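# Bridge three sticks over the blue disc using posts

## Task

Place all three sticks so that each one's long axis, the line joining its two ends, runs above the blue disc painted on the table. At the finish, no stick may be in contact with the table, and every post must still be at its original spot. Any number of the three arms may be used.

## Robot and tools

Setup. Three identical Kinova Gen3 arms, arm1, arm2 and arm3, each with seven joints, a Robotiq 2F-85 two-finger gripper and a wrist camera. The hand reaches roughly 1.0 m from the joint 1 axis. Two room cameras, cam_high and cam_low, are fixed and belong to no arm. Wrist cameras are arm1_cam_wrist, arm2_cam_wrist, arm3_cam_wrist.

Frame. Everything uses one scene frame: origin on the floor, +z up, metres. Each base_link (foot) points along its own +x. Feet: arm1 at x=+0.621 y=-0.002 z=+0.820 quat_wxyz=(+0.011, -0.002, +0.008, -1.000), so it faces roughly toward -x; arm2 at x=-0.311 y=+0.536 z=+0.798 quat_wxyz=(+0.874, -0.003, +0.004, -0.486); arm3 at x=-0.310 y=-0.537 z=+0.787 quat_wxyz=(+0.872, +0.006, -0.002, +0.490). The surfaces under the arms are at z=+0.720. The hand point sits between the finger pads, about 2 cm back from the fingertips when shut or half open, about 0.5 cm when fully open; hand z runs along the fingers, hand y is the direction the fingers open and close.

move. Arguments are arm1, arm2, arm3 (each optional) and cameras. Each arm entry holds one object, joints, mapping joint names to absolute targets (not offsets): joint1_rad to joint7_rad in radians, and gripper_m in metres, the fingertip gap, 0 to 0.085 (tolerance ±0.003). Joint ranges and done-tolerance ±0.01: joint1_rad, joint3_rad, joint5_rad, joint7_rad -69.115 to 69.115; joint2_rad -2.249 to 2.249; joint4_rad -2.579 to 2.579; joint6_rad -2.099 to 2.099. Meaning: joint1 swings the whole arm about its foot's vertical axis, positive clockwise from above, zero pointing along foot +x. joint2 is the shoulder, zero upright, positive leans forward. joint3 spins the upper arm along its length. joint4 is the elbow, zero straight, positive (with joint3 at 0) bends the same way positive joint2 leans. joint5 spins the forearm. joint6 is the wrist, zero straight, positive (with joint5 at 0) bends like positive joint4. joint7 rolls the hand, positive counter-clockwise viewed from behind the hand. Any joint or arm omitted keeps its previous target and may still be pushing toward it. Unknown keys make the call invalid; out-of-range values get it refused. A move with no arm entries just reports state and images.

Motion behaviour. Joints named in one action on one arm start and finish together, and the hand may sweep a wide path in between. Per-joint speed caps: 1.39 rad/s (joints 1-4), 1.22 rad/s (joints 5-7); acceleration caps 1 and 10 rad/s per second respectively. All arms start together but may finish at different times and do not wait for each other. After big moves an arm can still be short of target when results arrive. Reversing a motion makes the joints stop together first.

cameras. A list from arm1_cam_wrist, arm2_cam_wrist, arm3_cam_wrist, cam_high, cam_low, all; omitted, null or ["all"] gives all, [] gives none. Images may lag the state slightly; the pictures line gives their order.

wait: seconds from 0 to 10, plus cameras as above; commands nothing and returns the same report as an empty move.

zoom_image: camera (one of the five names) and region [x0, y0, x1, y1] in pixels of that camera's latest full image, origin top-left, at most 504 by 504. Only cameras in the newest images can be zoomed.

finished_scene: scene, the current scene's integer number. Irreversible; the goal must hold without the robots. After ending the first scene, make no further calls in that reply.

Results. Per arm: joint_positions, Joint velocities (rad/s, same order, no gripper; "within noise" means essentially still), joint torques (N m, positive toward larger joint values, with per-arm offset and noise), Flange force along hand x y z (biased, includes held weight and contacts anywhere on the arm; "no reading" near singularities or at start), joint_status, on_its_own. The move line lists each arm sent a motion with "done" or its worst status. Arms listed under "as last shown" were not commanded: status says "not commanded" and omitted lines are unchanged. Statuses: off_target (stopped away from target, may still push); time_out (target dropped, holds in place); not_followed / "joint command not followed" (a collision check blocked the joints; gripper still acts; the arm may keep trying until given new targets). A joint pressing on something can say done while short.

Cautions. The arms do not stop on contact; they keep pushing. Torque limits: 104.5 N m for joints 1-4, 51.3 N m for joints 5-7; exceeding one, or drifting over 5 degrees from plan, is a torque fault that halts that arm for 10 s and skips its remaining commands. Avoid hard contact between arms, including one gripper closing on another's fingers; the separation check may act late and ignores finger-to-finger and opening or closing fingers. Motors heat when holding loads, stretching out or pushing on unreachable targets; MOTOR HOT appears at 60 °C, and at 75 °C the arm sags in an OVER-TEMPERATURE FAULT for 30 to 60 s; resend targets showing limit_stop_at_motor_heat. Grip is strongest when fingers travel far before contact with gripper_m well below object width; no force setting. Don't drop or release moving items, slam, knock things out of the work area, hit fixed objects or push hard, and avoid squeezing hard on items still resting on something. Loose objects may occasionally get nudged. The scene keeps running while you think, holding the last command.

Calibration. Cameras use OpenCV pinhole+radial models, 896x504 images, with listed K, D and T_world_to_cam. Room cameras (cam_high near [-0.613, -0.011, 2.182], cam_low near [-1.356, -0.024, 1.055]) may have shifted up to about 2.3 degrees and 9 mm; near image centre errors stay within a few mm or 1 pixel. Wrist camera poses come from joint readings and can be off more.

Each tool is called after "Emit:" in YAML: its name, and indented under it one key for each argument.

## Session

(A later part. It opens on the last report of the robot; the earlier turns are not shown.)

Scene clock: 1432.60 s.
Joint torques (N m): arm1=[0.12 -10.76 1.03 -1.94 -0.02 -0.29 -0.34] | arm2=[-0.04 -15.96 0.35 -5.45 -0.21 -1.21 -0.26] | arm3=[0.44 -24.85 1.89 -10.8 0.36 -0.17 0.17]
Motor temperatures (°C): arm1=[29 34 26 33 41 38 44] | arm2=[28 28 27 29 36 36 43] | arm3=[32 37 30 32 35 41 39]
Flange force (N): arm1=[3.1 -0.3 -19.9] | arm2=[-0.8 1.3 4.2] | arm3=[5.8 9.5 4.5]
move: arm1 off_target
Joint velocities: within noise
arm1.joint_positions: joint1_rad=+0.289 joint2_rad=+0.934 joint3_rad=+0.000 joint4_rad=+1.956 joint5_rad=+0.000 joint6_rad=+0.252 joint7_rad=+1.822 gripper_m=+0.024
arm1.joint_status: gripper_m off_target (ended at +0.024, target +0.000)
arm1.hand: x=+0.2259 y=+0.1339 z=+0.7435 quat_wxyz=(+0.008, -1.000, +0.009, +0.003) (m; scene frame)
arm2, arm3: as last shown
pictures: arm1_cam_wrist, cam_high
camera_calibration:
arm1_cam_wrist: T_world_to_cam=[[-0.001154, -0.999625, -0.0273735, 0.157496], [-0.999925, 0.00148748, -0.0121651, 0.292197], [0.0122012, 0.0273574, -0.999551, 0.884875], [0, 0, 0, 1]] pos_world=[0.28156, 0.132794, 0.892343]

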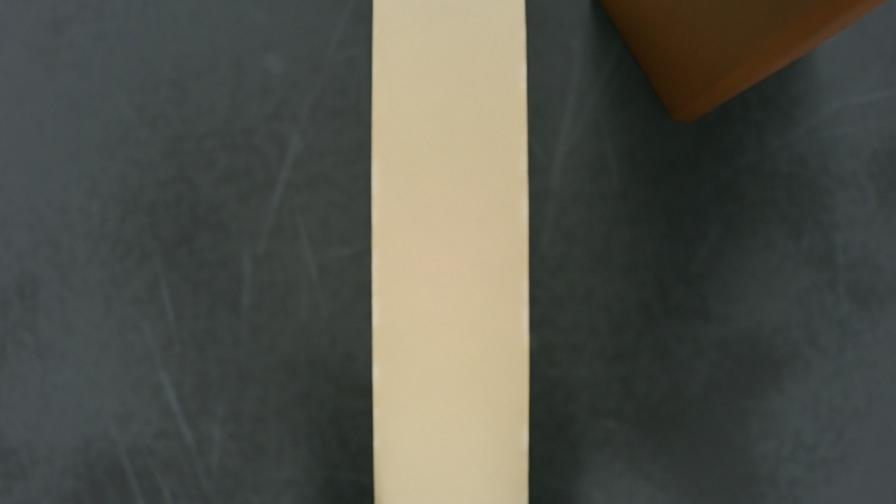

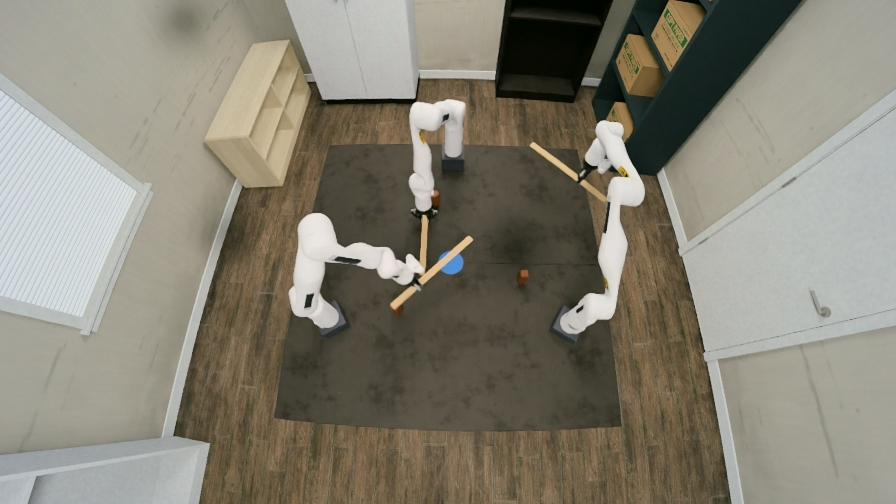

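Emit:
move:
  arm1: {"joints":{"joint2_rad":0.5472,"joint4_rad":1.9804,"joint6_rad":0.614}}
  cameras: []

Emit:
move:
  arm1: {"joints":{"joint1_rad":0.1471,"joint2_rad":0.4648,"joint4_rad":2.0739,"joint6_rad":0.3994,"joint7_rad":1.764}}
  arm2: {"joints":{"joint1_rad":0.1766,"joint2_rad":0.4511,"joint4_rad":2.1986,"joint6_rad":0.1919,"joint7_rad":-1.3465}}
  arm3: {"joints":{"joint1_rad":0.0983,"joint2_rad":0.3522,"joint4_rad":2.0351,"joint6_rad":0.5498,"joint7_rad":1.783}}

Emit:
zoom_image:
  camera: "cam_high"
  region: [370, 170, 560, 330]

Emit:
zoom_image:
  camera: "cam_low"
  region: [270, 150, 660, 350]

Scene clock: 1487.87 s.
Joint torques (N m): arm1=[-0.02 -15.22 1.01 -5.21 0.14 0.3 -0.18] | arm2=[-0.08 -15.94 0.38 -5.43 -0.18 -1.23 -0.24] | arm3=[0.41 -24.75 1.88 -10.93 0.35 -0.16 0.11]
Motor temperatures (°C): arm1=[29 34 26 33 41 38 44] | arm2=[28 28 27 29 36 36 43] | arm3=[32 37 30 32 35 41 39]
Flange force (N): arm1=[1.4 -0.9 -0.2] | arm2=[-0.8 1.5 4.1] | arm3=[6.7 10.4 4.8]
move: arm1 done
Joint velocities: within noise
arm1.joint_positions: joint1_rad=+0.289 joint2_rad=+0.547 joint3_rad=+0.000 joint4_rad=+1.980 joint5_rad=+0.000 joint6_rad=+0.614 joint7_rad=+1.822 gripper_m=+0.024
arm1.joint_status: all done
arm1.hand: x=+0.2426 y=+0.1269 z=+0.8998 quat_wxyz=(+0.008, -1.000, +0.009, +0.003) (m; scene frame)
arm2, arm3: as last shown
pictures: none
No camera images: "cameras" was empty.

Scene clock: 1490.40 s.
Joint torques (N m): arm1=[-0.03 -14.37 1.01 -5.74 0.12 -0.33 -0.18] | arm2=[-0.1 -15.7 0.37 -5.77 -0.19 -1.23 -0.26] | arm3=[0.67 -13.89 1.71 -8.86 0.42 -0.89 0.14]
Motor temperatures (°C): arm1=[29 34 26 33 41 38 44] | arm2=[28 28 27 29 36 36 43] | arm3=[32 37 30 32 35 41 39]
Flange force (N): arm1=[1.4 -1.9 -0.3] | arm2=[-0.7 1.7 4.1] | arm3=[5.1 3.5 1.3]
move: arm1 done; arm2 done; arm3 done
Joint velocities: within noise
arm1.joint_positions: joint1_rad=+0.147 joint2_rad=+0.465 joint3_rad=+0.000 joint4_rad=+2.074 joint5_rad=+0.000 joint6_rad=+0.399 joint7_rad=+1.764 gripper_m=+0.024
arm1.joint_status: all done
arm1.hand: x=+0.1987 y=+0.0752 z=+0.9204 quat_wxyz=(+0.024, -0.994, -0.034, +0.102) (m; scene frame)
arm2.joint_positions: joint1_rad=+0.177 joint2_rad=+0.451 joint3_rad=+0.000 joint4_rad=+2.199 joint5_rad=+0.000 joint6_rad=+0.192 joint7_rad=-1.347 gripper_m=+0.024
arm2.joint_status: all done
arm2.hand: x=-0.1762 y=+0.1334 z=+0.8854 quat_wxyz=(-0.100, -0.876, +0.460, -0.109) (m; scene frame)
arm3.joint_positions: joint1_rad=+0.098 joint2_rad=+0.352 joint3_rad=+0.000 joint4_rad=+2.035 joint5_rad=+0.000 joint6_rad=+0.550 joint7_rad=+1.783 gripper_m=+0.025
arm3.joint_status: all done
arm3.hand: x=-0.0350 y=-0.2152 z=+0.9355 quat_wxyz=(-0.098, +0.536, -0.838, -0.041) (m; scene frame)
pictures: arm1_cam_wrist, arm2_cam_wrist, arm3_cam_wrist, cam_high, cam_low
camera_calibration:
arm1_cam_wrist: T_world_to_cam=[[0.0766368, -0.994637, -0.0694583, 0.126662], [-0.978897, -0.0882938, 0.184294, 0.089], [-0.189438, 0.0538689, -0.980414, 1.08401], [0, 0, 0, 1]] pos_world=[0.282769, 0.0754459, 1.05518]
arm2_cam_wrist: T_world_to_cam=[[-0.821913, -0.567515, 0.0488435, -0.10835], [-0.558041, 0.785054, -0.26885, 0.0936253], [0.114232, -0.248228, -0.961943, 1.05201], [0, 0, 0, 1]] pos_world=[-0.15698, 0.126149, 1.04244]
arm3_cam_wrist: T_world_to_cam=[[-0.9045, 0.423584, -0.0495663, 0.111332], [0.406259, 0.891145, 0.202025, 0.0737015], [0.129745, 0.162594, -0.978125, 1.10506], [0, 0, 0, 1]] pos_world=[-0.0726179, -0.292514, 1.07152]

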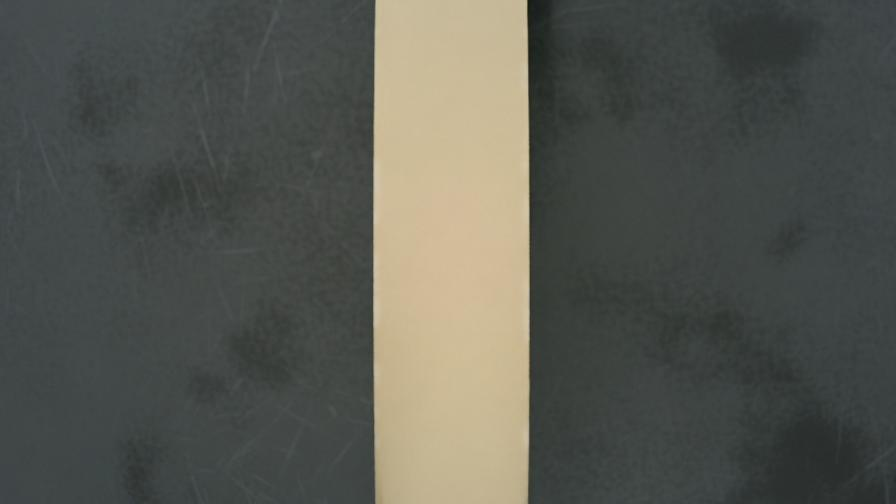

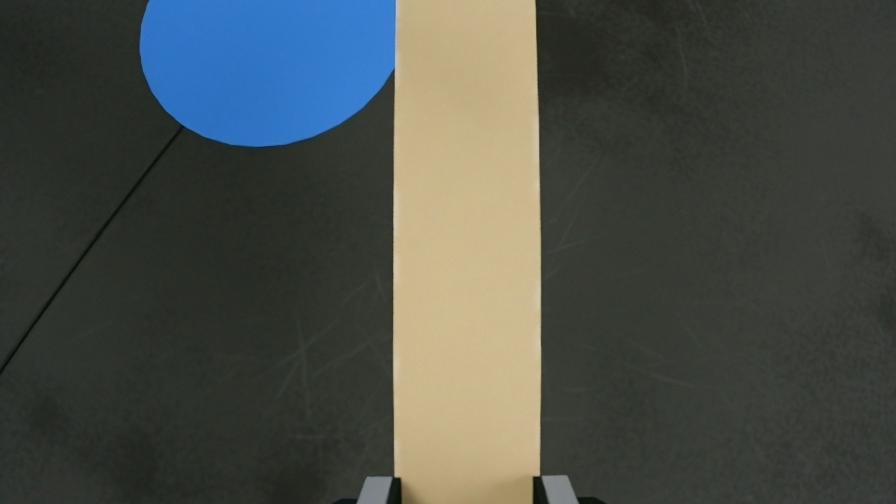

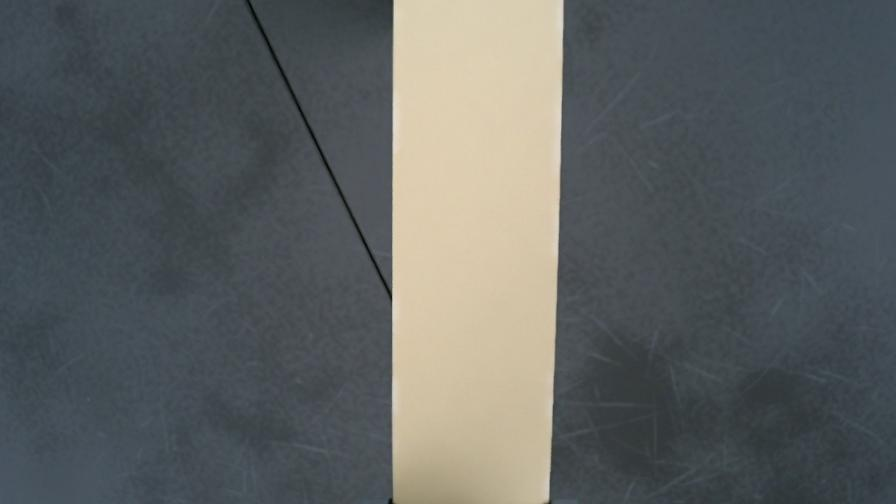

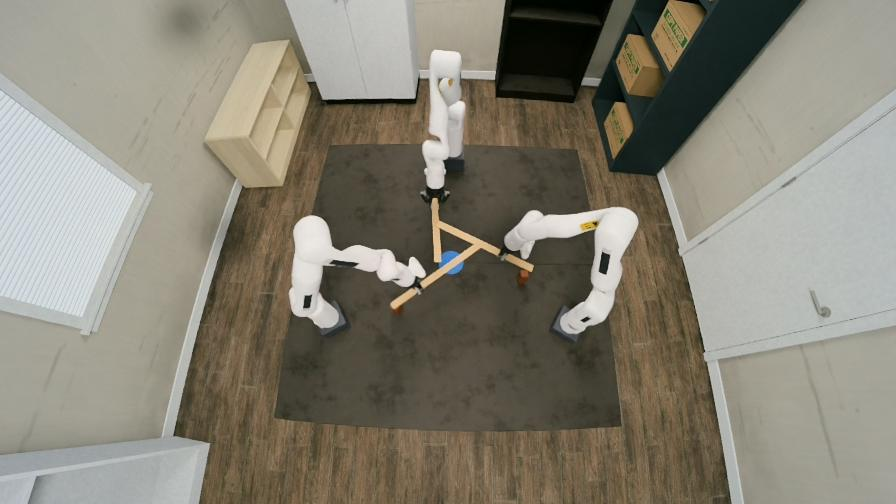

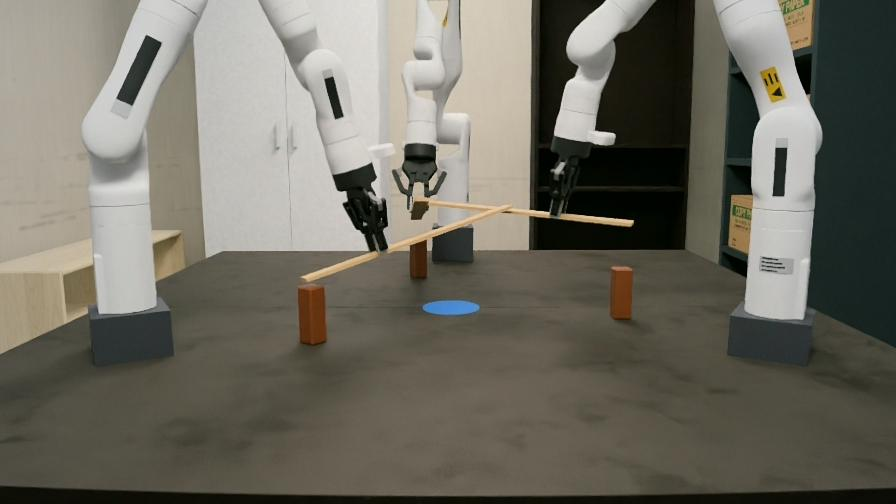

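Scaled by 2.653 from the camera's 896x504 image, which has a finer 1280x720 frame.

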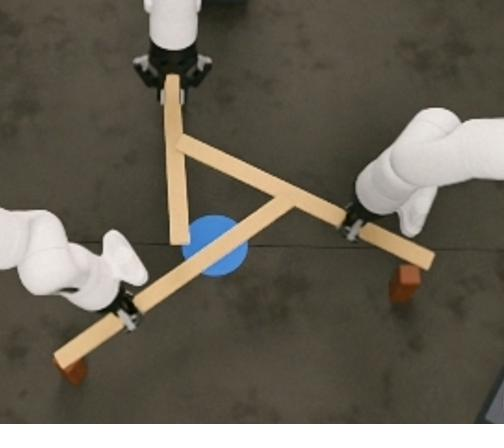

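Scaled by 1.292 from the camera's 896x504 image, which has a finer 1280x720 frame.

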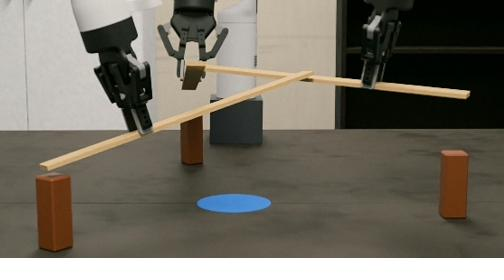

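Emit:
move:
  arm1: {"joints":{"joint2_rad":0.5722,"joint4_rad":2.111,"joint6_rad":0.2549}}
  arm3: {"joints":{"joint2_rad":0.4824,"joint4_rad":2.1057,"joint6_rad":0.349}}

Emit:
zoom_image:
  camera: "cam_high"
  region: [370, 170, 560, 330]

Emit:
zoom_image:
  camera: "cam_low"
  region: [280, 200, 480, 350]

Emit:
zoom_image:
  camera: "cam_low"
  region: [460, 200, 660, 350]

Scene clock: 1524.23 s.
Joint torques (N m): arm1=[0.01 -15.53 1.09 -4.8 0.1 -0.43 -0.19] | arm2=[-0.08 -15.71 0.36 -5.82 -0.16 -1.3 -0.25] | arm3=[0.57 -14.18 1.69 -6.87 0.48 -0.52 0.21]
Motor temperatures (°C): arm1=[29 34 26 33 40 38 44] | arm2=[28 28 27 29 36 36 43] | arm3=[32 36 30 32 35 41 39]
Flange force (N): arm1=[1.4 -1.8 0.3] | arm2=[-0.7 1.6 3.9] | arm3=[4.9 2.8 -0.5]
move: arm1 done; arm3 done
Joint velocities: within noise
arm1.joint_positions: joint1_rad=+0.147 joint2_rad=+0.572 joint3_rad=+0.000 joint4_rad=+2.111 joint5_rad=+0.000 joint6_rad=+0.255 joint7_rad=+1.764 gripper_m=+0.024
arm1.joint_status: all done
arm1.hand: x=+0.1983 y=+0.0760 z=+0.8751 quat_wxyz=(+0.024, -0.994, -0.034, +0.102) (m; scene frame)
arm2: as last shown
arm2.hand: x=-0.1762 y=+0.1334 z=+0.8853 quat_wxyz=(-0.100, -0.876, +0.460, -0.109) (m; scene frame)
arm3.joint_positions: joint1_rad=+0.098 joint2_rad=+0.482 joint3_rad=+0.000 joint4_rad=+2.106 joint5_rad=+0.000 joint6_rad=+0.349 joint7_rad=+1.783 gripper_m=+0.025
arm3.joint_status: all done
arm3.hand: x=-0.0351 y=-0.2144 z=+0.8750 quat_wxyz=(-0.098, +0.536, -0.838, -0.041) (m; scene frame)
pictures: arm1_cam_wrist, arm2_cam_wrist, arm3_cam_wrist, cam_high, cam_low
camera_calibration:
arm1_cam_wrist: T_world_to_cam=[[0.0766368, -0.994637, -0.0694583, 0.124242], [-0.978897, -0.0882938, 0.184294, 0.0970188], [-0.189438, 0.0538689, -0.980414, 1.03949], [0, 0, 0, 1]] pos_world=[0.282369, 0.0761459, 1.00988]
arm2_cam_wrist: T_world_to_cam=[[-0.821894, -0.567554, 0.0487116, -0.108199], [-0.558049, 0.785056, -0.268828, 0.0935739], [0.114333, -0.248131, -0.961956, 1.05194], [0, 0, 0, 1]] pos_world=[-0.15698, 0.126149, 1.04234]
arm3_cam_wrist: T_world_to_cam=[[-0.904486, 0.423604, -0.0496534, 0.108041], [0.406259, 0.891136, 0.202065, 0.0852979], [0.129843, 0.162592, -0.978113, 1.04578], [0, 0, 0, 1]] pos_world=[-0.0727183, -0.291814, 1.01102]

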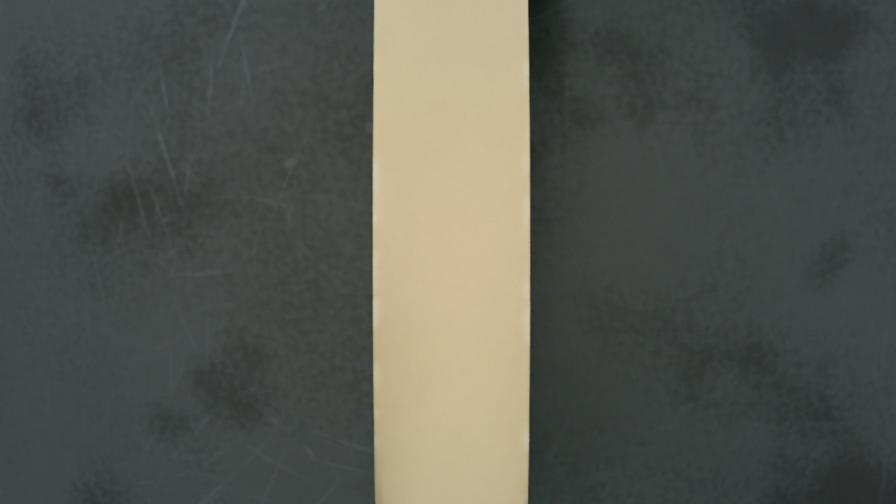

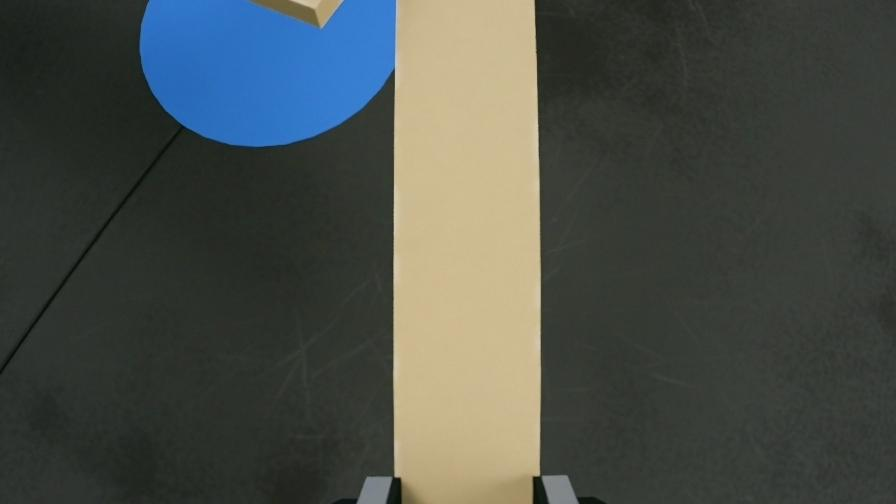

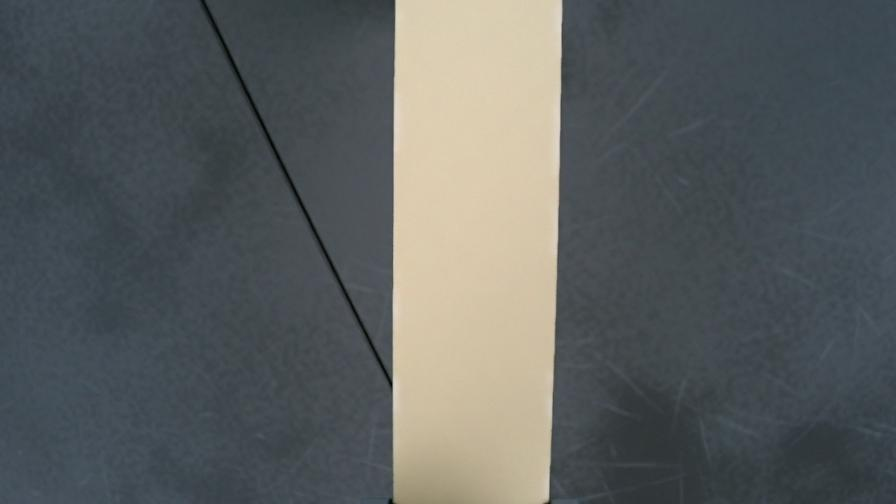

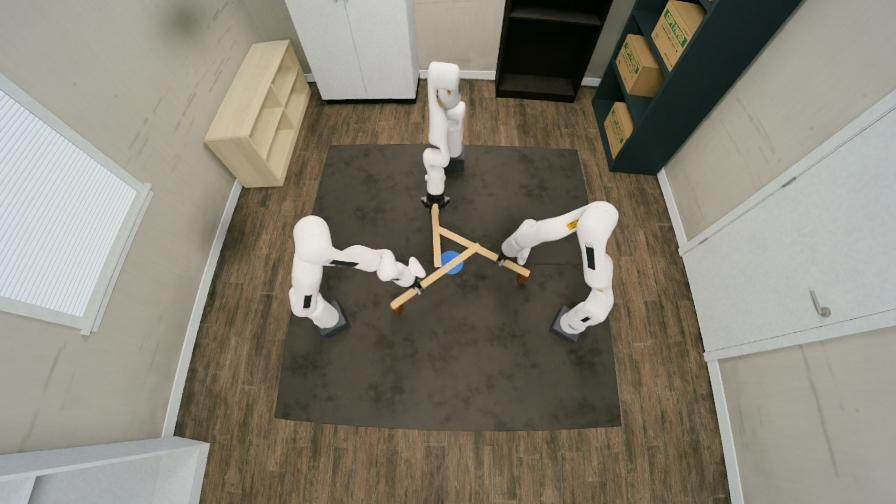

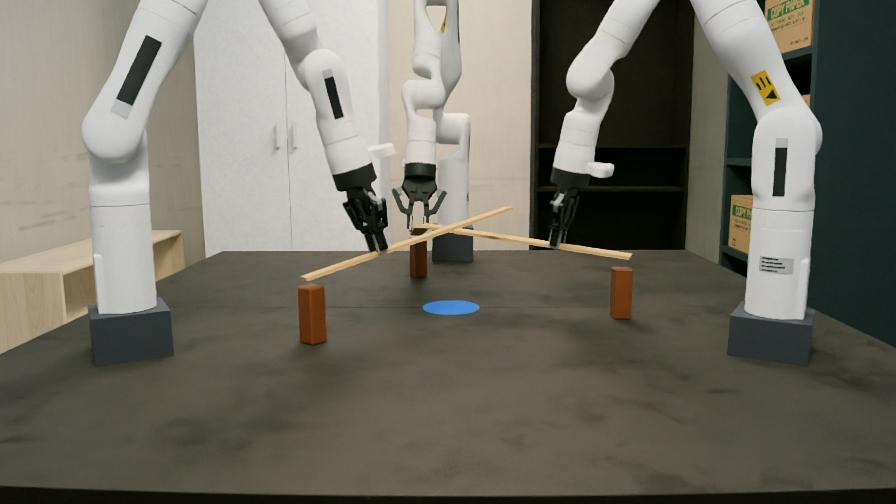

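Scaled by 2.653 from the camera's 896x504 image, which has a finer 1280x720 frame.

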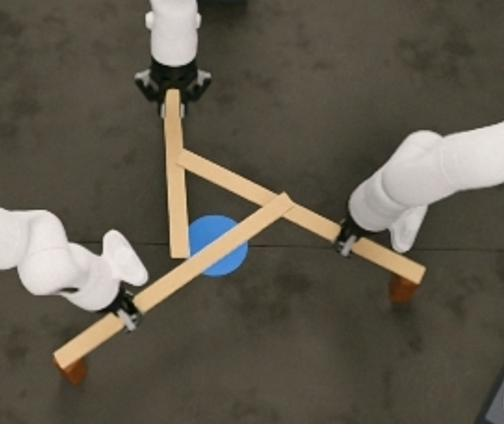

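Scaled by 2.520 from the camera's 896x504 image, which has a finer 1280x720 frame.

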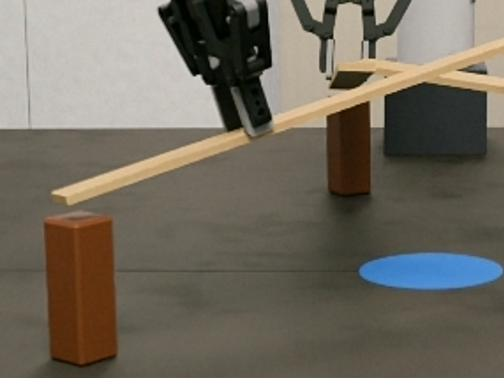

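Scaled by 2.520 from the camera's 896x504 image, which has a finer 1280x720 frame.

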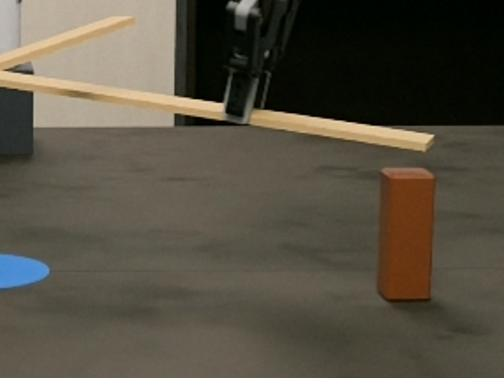

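Emit:
move:
  arm3: {"joints":{"joint2_rad":0.4534,"joint4_rad":2.2112,"joint6_rad":0.167}}
  cameras: ["cam_low"]

Emit:
zoom_image:
  camera: "cam_low"
  region: [460, 200, 660, 350]

Emit:
move:
  arm1: {"joints":{"joint1_rad":0.1195,"joint2_rad":0.5723,"joint4_rad":2.1269,"joint6_rad":0.2356,"joint7_rad":1.8368}}
  arm2: {"joints":{"joint1_rad":0.1502,"joint2_rad":0.4534,"joint4_rad":2.2355,"joint6_rad":0.1477,"joint7_rad":-1.2664}}
  arm3: {"joints":{"joint1_rad":0.0679,"joint2_rad":0.4481,"joint4_rad":2.2268,"joint6_rad":0.1517,"joint7_rad":1.8573}}

Emit:
zoom_image:
  camera: "cam_high"
  region: [370, 170, 560, 330]

Emit:
zoom_image:
  camera: "cam_low"
  region: [280, 200, 480, 350]

Emit:
zoom_image:
  camera: "cam_low"
  region: [460, 200, 660, 350]

Scene clock: 1584.27 s.
Joint torques (N m): arm1=[-0.01 -15.1 1.04 -4.61 0.12 -0.35 -0.18] | arm2=[-0.09 -15.72 0.4 -5.83 -0.2 -1.23 -0.29] | arm3=[0.6 -14.03 1.76 -7.18 0.41 -1.17 0.14]
Motor temperatures (°C): arm1=[29 34 26 33 40 38 44] | arm2=[28 28 27 29 36 36 43] | arm3=[32 35 30 31 35 41 39]
Flange force (N): arm1=[1.3 -1.9 -0.6] | arm2=[-0.9 1.8 4.1] | arm3=[5.5 2.1 -0.1]
move: arm3 done
Joint velocities: within noise
arm1, arm2: as last shown
arm3.joint_positions: joint1_rad=+0.098 joint2_rad=+0.453 joint3_rad=+0.000 joint4_rad=+2.211 joint5_rad=+0.000 joint6_rad=+0.167 joint7_rad=+1.783 gripper_m=+0.025
arm3.joint_status: all done
arm3.hand: x=-0.0352 y=-0.2145 z=+0.8769 quat_wxyz=(-0.147, +0.532, -0.832, -0.059) (m; scene frame)
pictures: cam_low

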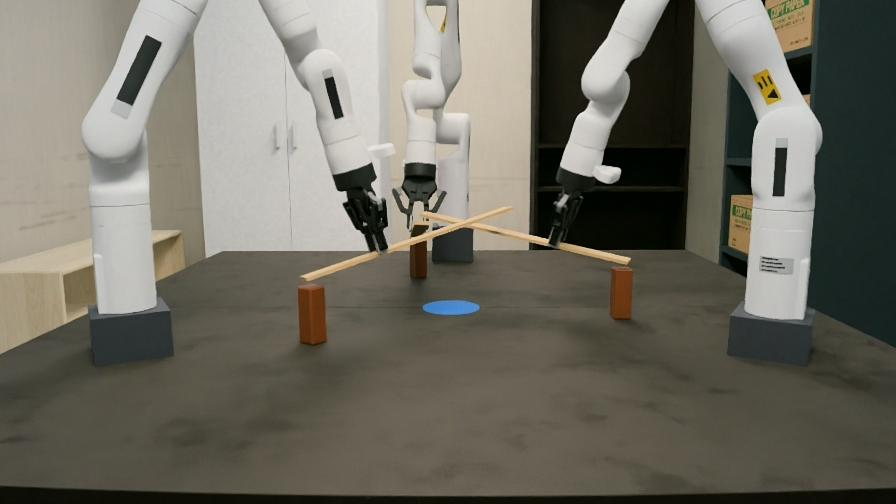

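Scaled by 2.520 from the camera's 896x504 image, which has a finer 1280x720 frame.

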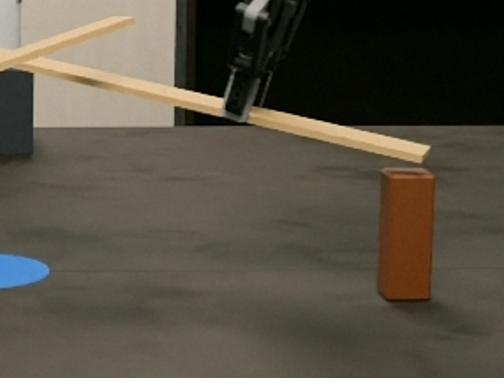

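Scene clock: 1584.97 s.
Joint torques (N m): arm1=[-0.17 -14.42 0.93 -4.35 0.24 -0.35 -0.04] | arm2=[-0.28 -15.76 0.17 -5.61 -0.17 -1.31 -0.21] | arm3=[0.62 -13.83 1.79 -7.06 0.42 -1.24 0.11]
Motor temperatures (°C): arm1=[29 34 26 33 40 38 44] | arm2=[28 28 27 29 36 36 43] | arm3=[32 35 30 31 35 41 39]
Flange force (N): arm1=[1.4 -1.9 -2.2] | arm2=[-1.2 1.9 5.0] | arm3=[5.0 2.3 -0.4]
move: arm1 done; arm2 done; arm3 done
Joint velocities: within noise
arm1.joint_positions: joint1_rad=+0.120 joint2_rad=+0.572 joint3_rad=+0.000 joint4_rad=+2.127 joint5_rad=+0.000 joint6_rad=+0.236 joint7_rad=+1.837 gripper_m=+0.024
arm1.joint_status: all done
arm1.hand: x=+0.1998 y=+0.0640 z=+0.8729 quat_wxyz=(+0.027, -0.991, -0.084, +0.103) (m; scene frame)
arm2.joint_positions: joint1_rad=+0.150 joint2_rad=+0.453 joint3_rad=+0.000 joint4_rad=+2.235 joint5_rad=+0.000 joint6_rad=+0.148 joint7_rad=-1.266 gripper_m=+0.024
arm2.joint_status: all done
arm2.hand: x=-0.1690 y=+0.1450 z=+0.8797 quat_wxyz=(-0.104, -0.899, +0.412, -0.108) (m; scene frame)
arm3.joint_positions: joint1_rad=+0.068 joint2_rad=+0.448 joint3_rad=+0.000 joint4_rad=+2.227 joint5_rad=+0.000 joint6_rad=+0.152 joint7_rad=+1.857 gripper_m=+0.025
arm3.joint_status: all done
arm3.hand: x=-0.0471 y=-0.2091 z=+0.8770 quat_wxyz=(-0.150, +0.574, -0.803, -0.057) (m; scene frame)
pictures: arm1_cam_wrist, arm2_cam_wrist, arm3_cam_wrist, cam_high, cam_low
camera_calibration:
arm1_cam_wrist: T_world_to_cam=[[0.174266, -0.981032, -0.0848942, 0.105192], [-0.96528, -0.187231, 0.182153, 0.103349], [-0.194593, 0.0502035, -0.979599, 1.03881], [0, 0, 0, 1]] pos_world=[0.283575, 0.0703946, 1.00773]
arm2_cam_wrist: T_world_to_cam=[[-0.757934, -0.648292, 0.0724824, -0.0938187], [-0.641124, 0.719793, -0.26619, 0.0800435], [0.120396, -0.248225, -0.961192, 1.04893], [0, 0, 0, 1]] pos_world=[-0.146079, 0.141935, 1.03633]
arm3_cam_wrist: T_world_to_cam=[[-0.93706, 0.335971, -0.0950911, 0.115074], [0.294575, 0.906883, 0.301311, -0.00401918], [0.187468, 0.254335, -0.948772, 1.04464], [0, 0, 0, 1]] pos_world=[-0.0868226, -0.300706, 1.00328]

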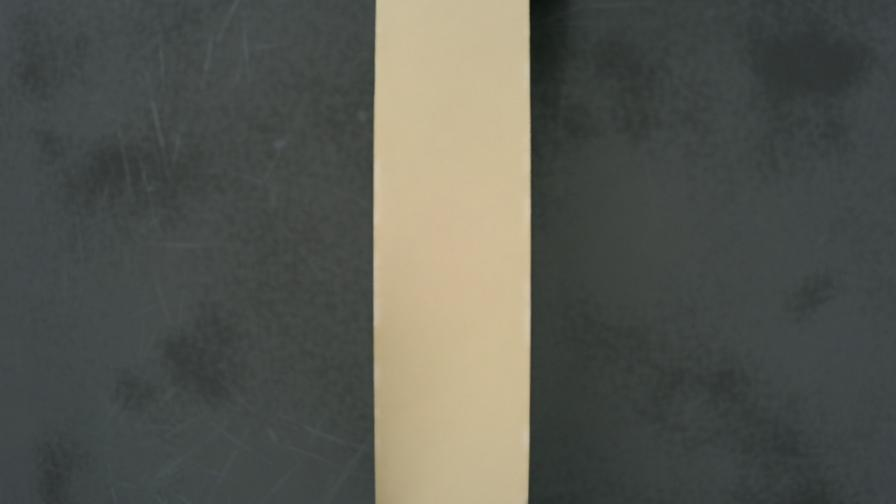

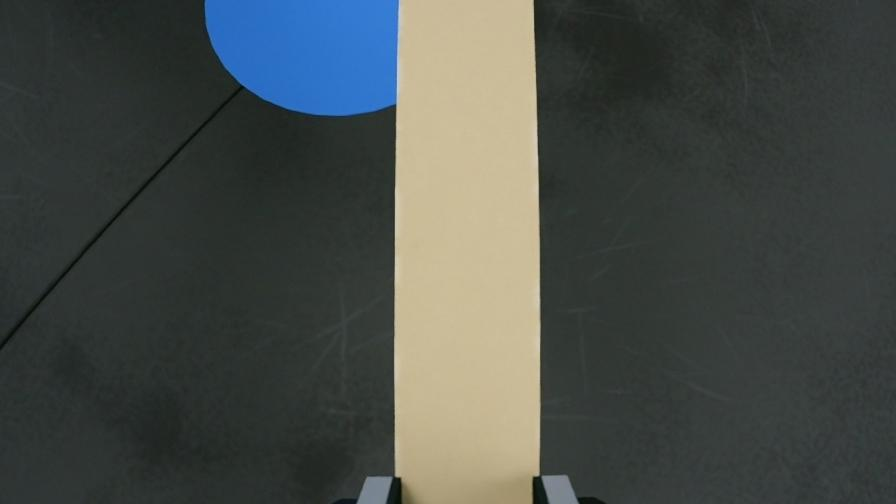

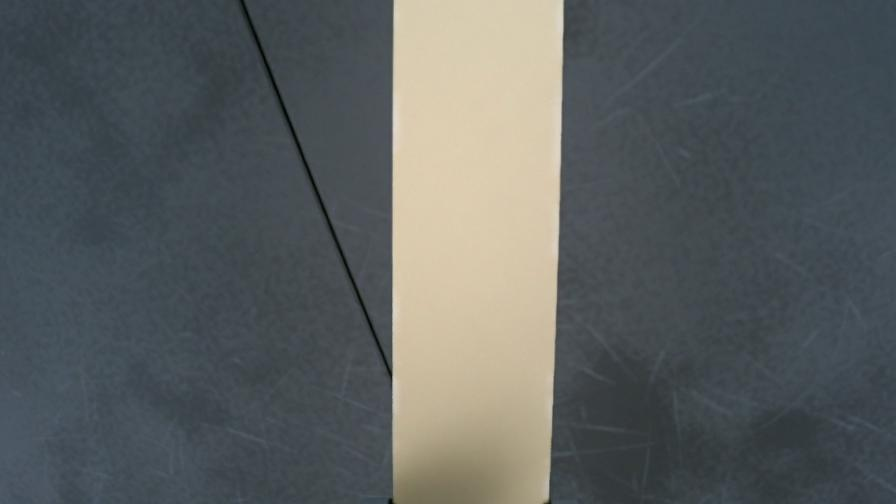

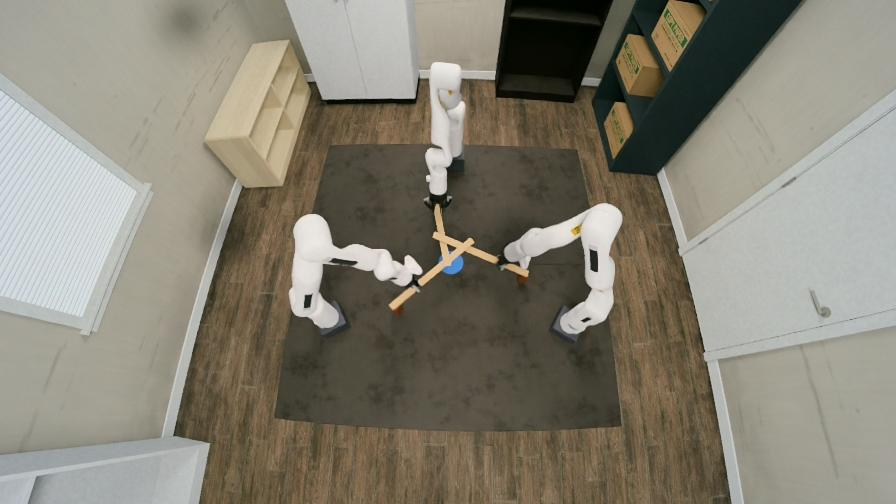

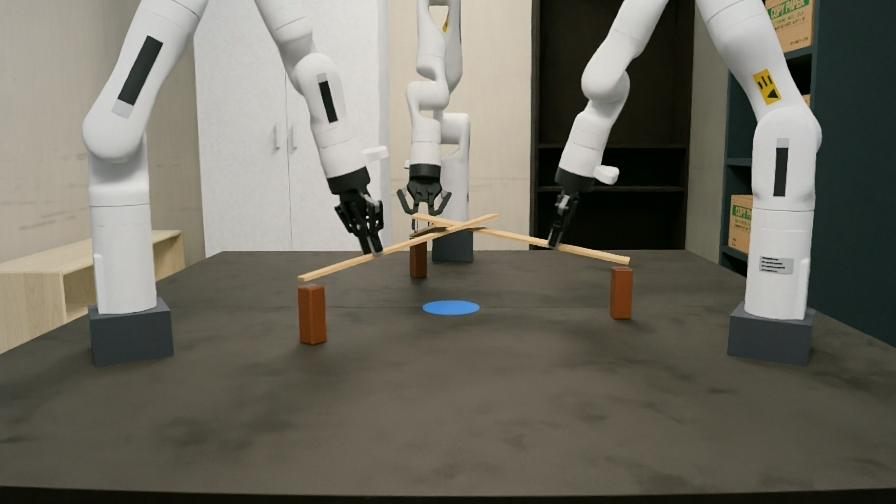

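Scaled by 2.653 from the camera's 896x504 image, which has a finer 1280x720 frame.

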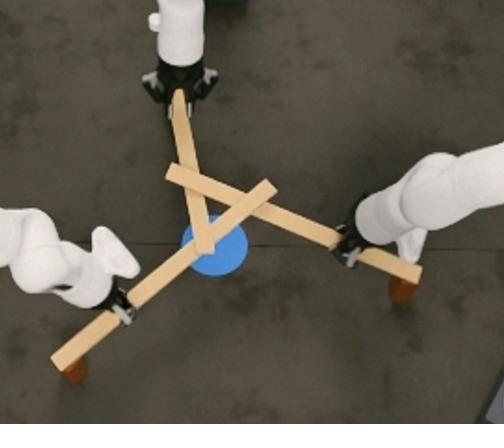

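Scaled by 2.520 from the camera's 896x504 image, which has a finer 1280x720 frame.

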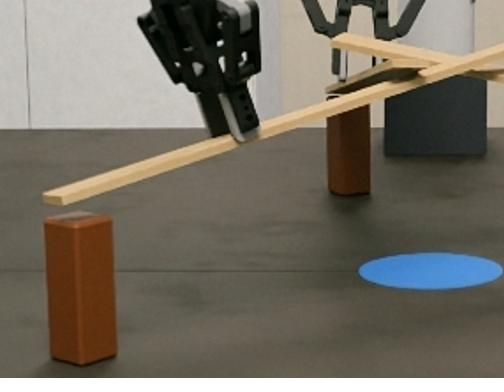

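Scaled by 2.520 from the camera's 896x504 image, which has a finer 1280x720 frame.

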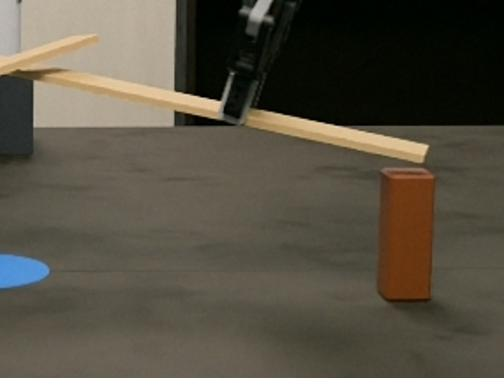

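Emit:
move:
  arm2: {"joints":{"joint2_rad":0.4725,"joint4_rad":2.2415,"joint6_rad":0.1226}}
  arm3: {"joints":{"joint2_rad":0.4616,"joint4_rad":2.2316,"joint6_rad":0.1334}}
  cameras: ["cam_low","cam_high"]

Emit:
zoom_image:
  camera: "cam_low"
  region: [280, 200, 480, 350]

Emit:
zoom_image:
  camera: "cam_low"
  region: [400, 190, 500, 270]

Emit:
zoom_image:
  camera: "cam_low"
  region: [460, 200, 660, 350]

Scene clock: 1599.57 s.
Joint torques (N m): arm1=[-0.01 -14.97 1.04 -4.51 0.13 -0.36 -0.16] | arm2=[-0.07 -15.61 0.36 -5.27 -0.23 -1.3 -0.28] | arm3=[0.59 -13.94 1.8 -6.96 0.38 -1.21 0.14]
Motor temperatures (°C): arm1=[29 34 26 33 40 38 44] | arm2=[28 28 27 29 36 36 43] | arm3=[32 34 30 31 35 41 39]
Flange force (N): arm1=[1.5 -1.7 -0.7] | arm2=[-0.9 1.5 4.2] | arm3=[5.3 2.3 -0.4]
move: arm2 done; arm3 done
Joint velocities: within noise
arm1: as last shown
arm1.joint_positions: joint1_rad=+0.119 joint2_rad=+0.572 joint3_rad=+0.000 joint4_rad=+2.127 joint5_rad=+0.000 joint6_rad=+0.236 joint7_rad=+1.837 gripper_m=+0.024
arm2.joint_positions: joint1_rad=+0.150 joint2_rad=+0.473 joint3_rad=+0.000 joint4_rad=+2.241 joint5_rad=+0.000 joint6_rad=+0.123 joint7_rad=-1.266 gripper_m=+0.024
arm2.joint_status: all done
arm2.hand: x=-0.1691 y=+0.1450 z=+0.8727 quat_wxyz=(-0.104, -0.899, +0.412, -0.108) (m; scene frame)
arm3.joint_positions: joint1_rad=+0.068 joint2_rad=+0.462 joint3_rad=+0.000 joint4_rad=+2.232 joint5_rad=+0.000 joint6_rad=+0.133 joint7_rad=+1.857 gripper_m=+0.025
arm3.joint_status: all done
arm3.hand: x=-0.0472 y=-0.2091 z=+0.8720 quat_wxyz=(-0.150, +0.574, -0.803, -0.057) (m; scene frame)
pictures: cam_high, cam_low

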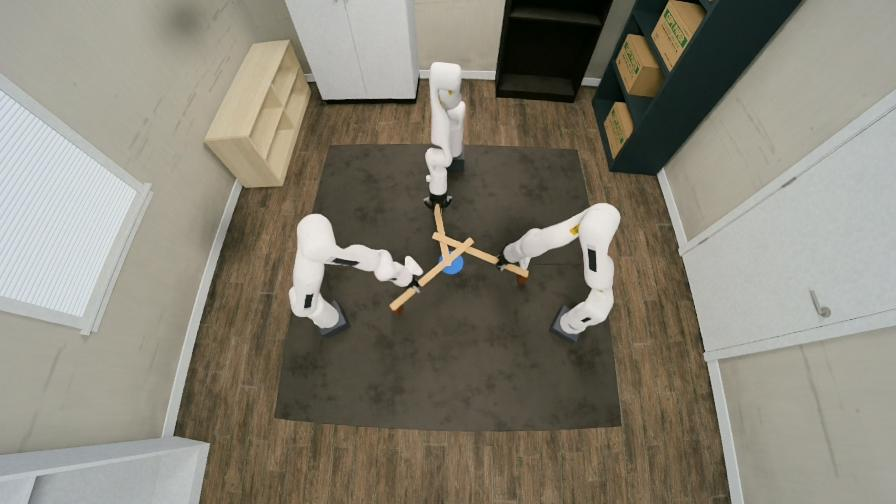

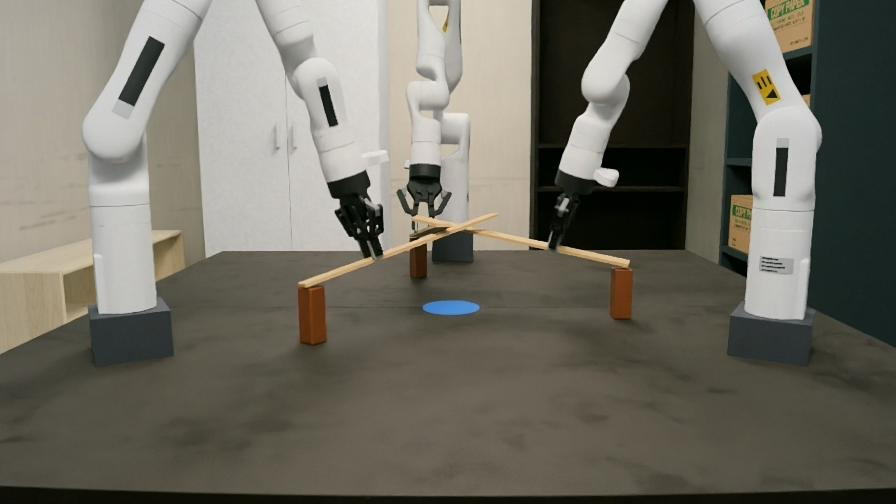

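Scaled by 2.520 from the camera's 896x504 image, which has a finer 1280x720 frame.

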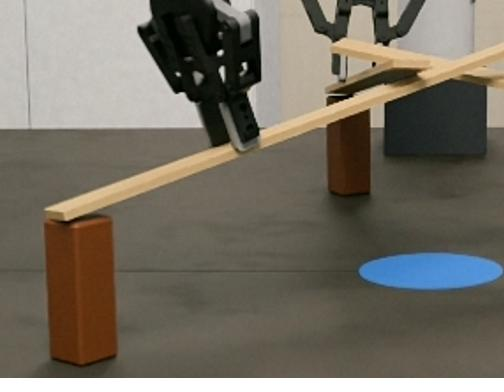

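Scaled by 5.040 from the camera's 896x504 image, which has a finer 1280x720 frame.

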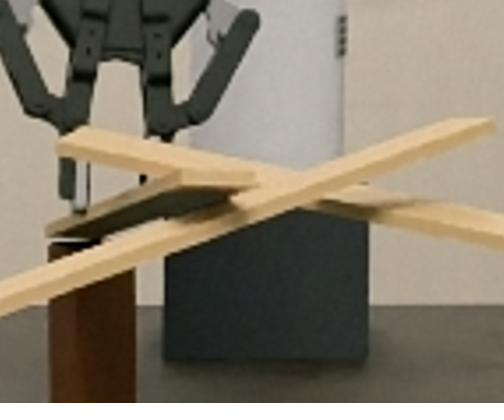

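Scaled by 2.520 from the camera's 896x504 image, which has a finer 1280x720 frame.

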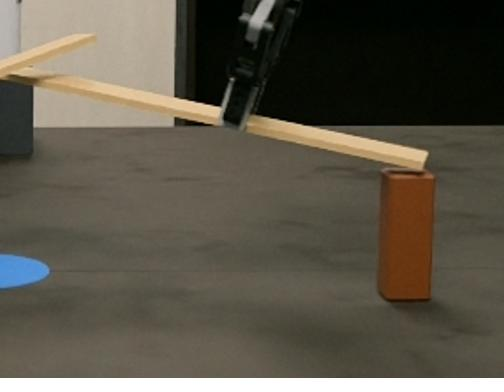

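Emit:
move:
  arm1: {"joints":{"joint2_rad":0.6347,"joint4_rad":2.0275,"joint6_rad":0.3764}}
  arm2: {"joints":{"joint2_rad":0.5292,"joint4_rad":2.1493,"joint6_rad":0.2611}}
  arm3: {"joints":{"joint2_rad":0.5187,"joint4_rad":2.139,"joint6_rad":0.2719}}
  cameras: ["cam_low","cam_high"]

Emit:
zoom_image:
  camera: "cam_low"
  region: [280, 200, 480, 350]

Emit:
zoom_image:
  camera: "cam_low"
  region: [400, 190, 500, 270]

Emit:
zoom_image:
  camera: "cam_low"
  region: [460, 200, 660, 350]

Scene clock: 1628.30 s.
Joint torques (N m): arm1=[0.47 -5.62 1.63 -1.25 0.37 0.07 -0.18] | arm2=[-0.43 -13.45 -0.09 -3.66 -0.15 -0.44 -0.2] | arm3=[1.02 -16.46 2.22 -6.66 0.44 -0.29 0.13]
Motor temperatures (°C): arm1=[29 34 26 33 40 38 44] | arm2=[28 28 27 28 36 36 43] | arm3=[32 34 30 31 35 41 39]
Flange force (N): arm1=[0.6 -0.3 -26.3] | arm2=[0.8 2.5 -3.3] | arm3=[4.4 3.9 5.8]
move: arm1 done; arm2 done; arm3 done
Joint velocities: within noise
arm1.joint_positions: joint1_rad=+0.119 joint2_rad=+0.635 joint3_rad=+0.000 joint4_rad=+2.027 joint5_rad=+0.000 joint6_rad=+0.376 joint7_rad=+1.837 gripper_m=+0.024
arm1.joint_status: all done
arm1.hand: x=+0.1996 y=+0.0642 z=+0.8582 quat_wxyz=(+0.018, -0.995, -0.084, +0.052) (m; scene frame)
arm2.joint_positions: joint1_rad=+0.150 joint2_rad=+0.529 joint3_rad=+0.000 joint4_rad=+2.149 joint5_rad=+0.000 joint6_rad=+0.261 joint7_rad=-1.266 gripper_m=+0.024
arm2.joint_status: all done
arm2.hand: x=-0.1692 y=+0.1450 z=+0.8581 quat_wxyz=(-0.070, -0.904, +0.415, -0.070) (m; scene frame)
arm3.joint_positions: joint1_rad=+0.068 joint2_rad=+0.519 joint3_rad=+0.000 joint4_rad=+2.139 joint5_rad=+0.000 joint6_rad=+0.272 joint7_rad=+1.857 gripper_m=+0.025
arm3.joint_status: all done
arm3.hand: x=-0.0471 y=-0.2087 z=+0.8573 quat_wxyz=(-0.102, +0.579, -0.808, -0.040) (m; scene frame)
pictures: cam_high, cam_low

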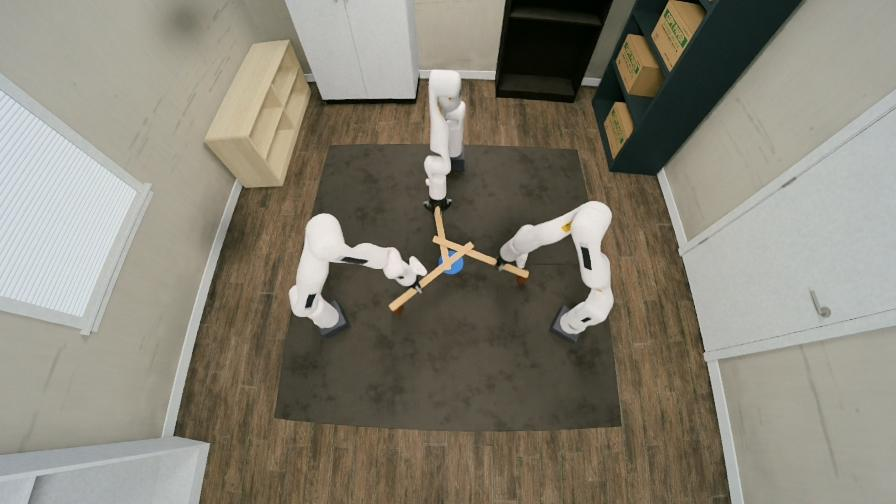

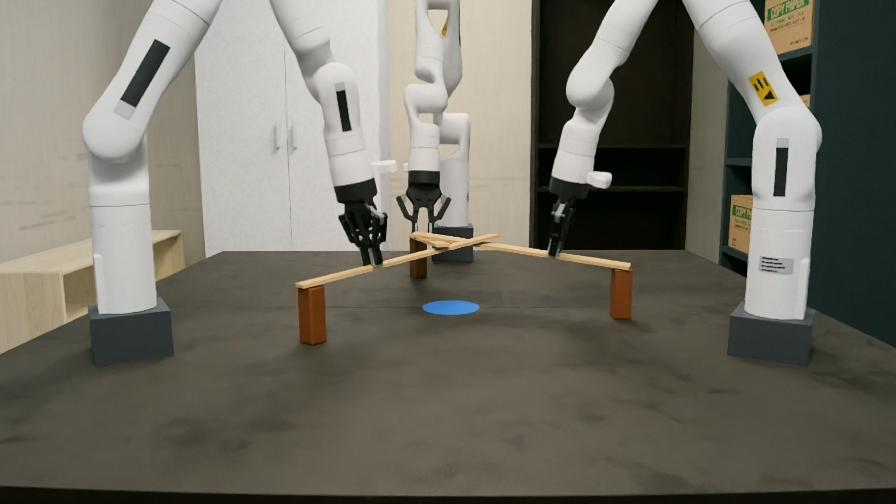

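Scaled by 2.520 from the camera's 896x504 image, which has a finer 1280x720 frame.

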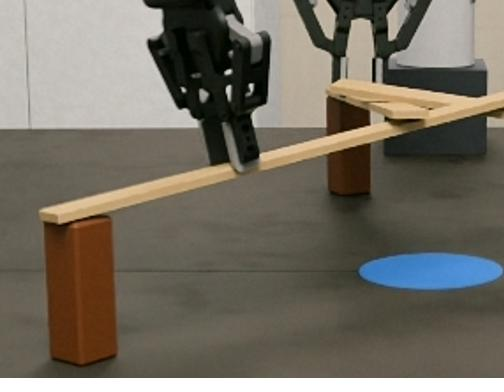

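Scaled by 5.040 from the camera's 896x504 image, which has a finer 1280x720 frame.

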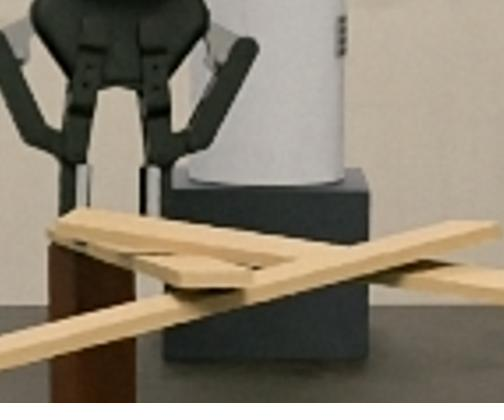

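Scaled by 2.520 from the camera's 896x504 image, which has a finer 1280x720 frame.

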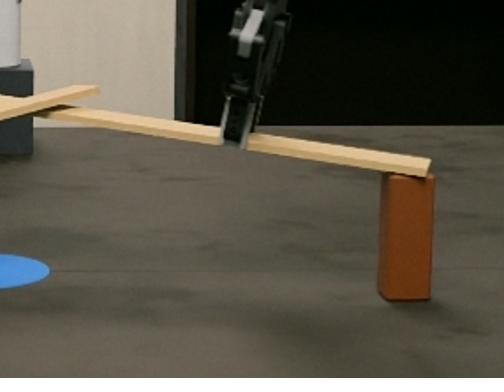

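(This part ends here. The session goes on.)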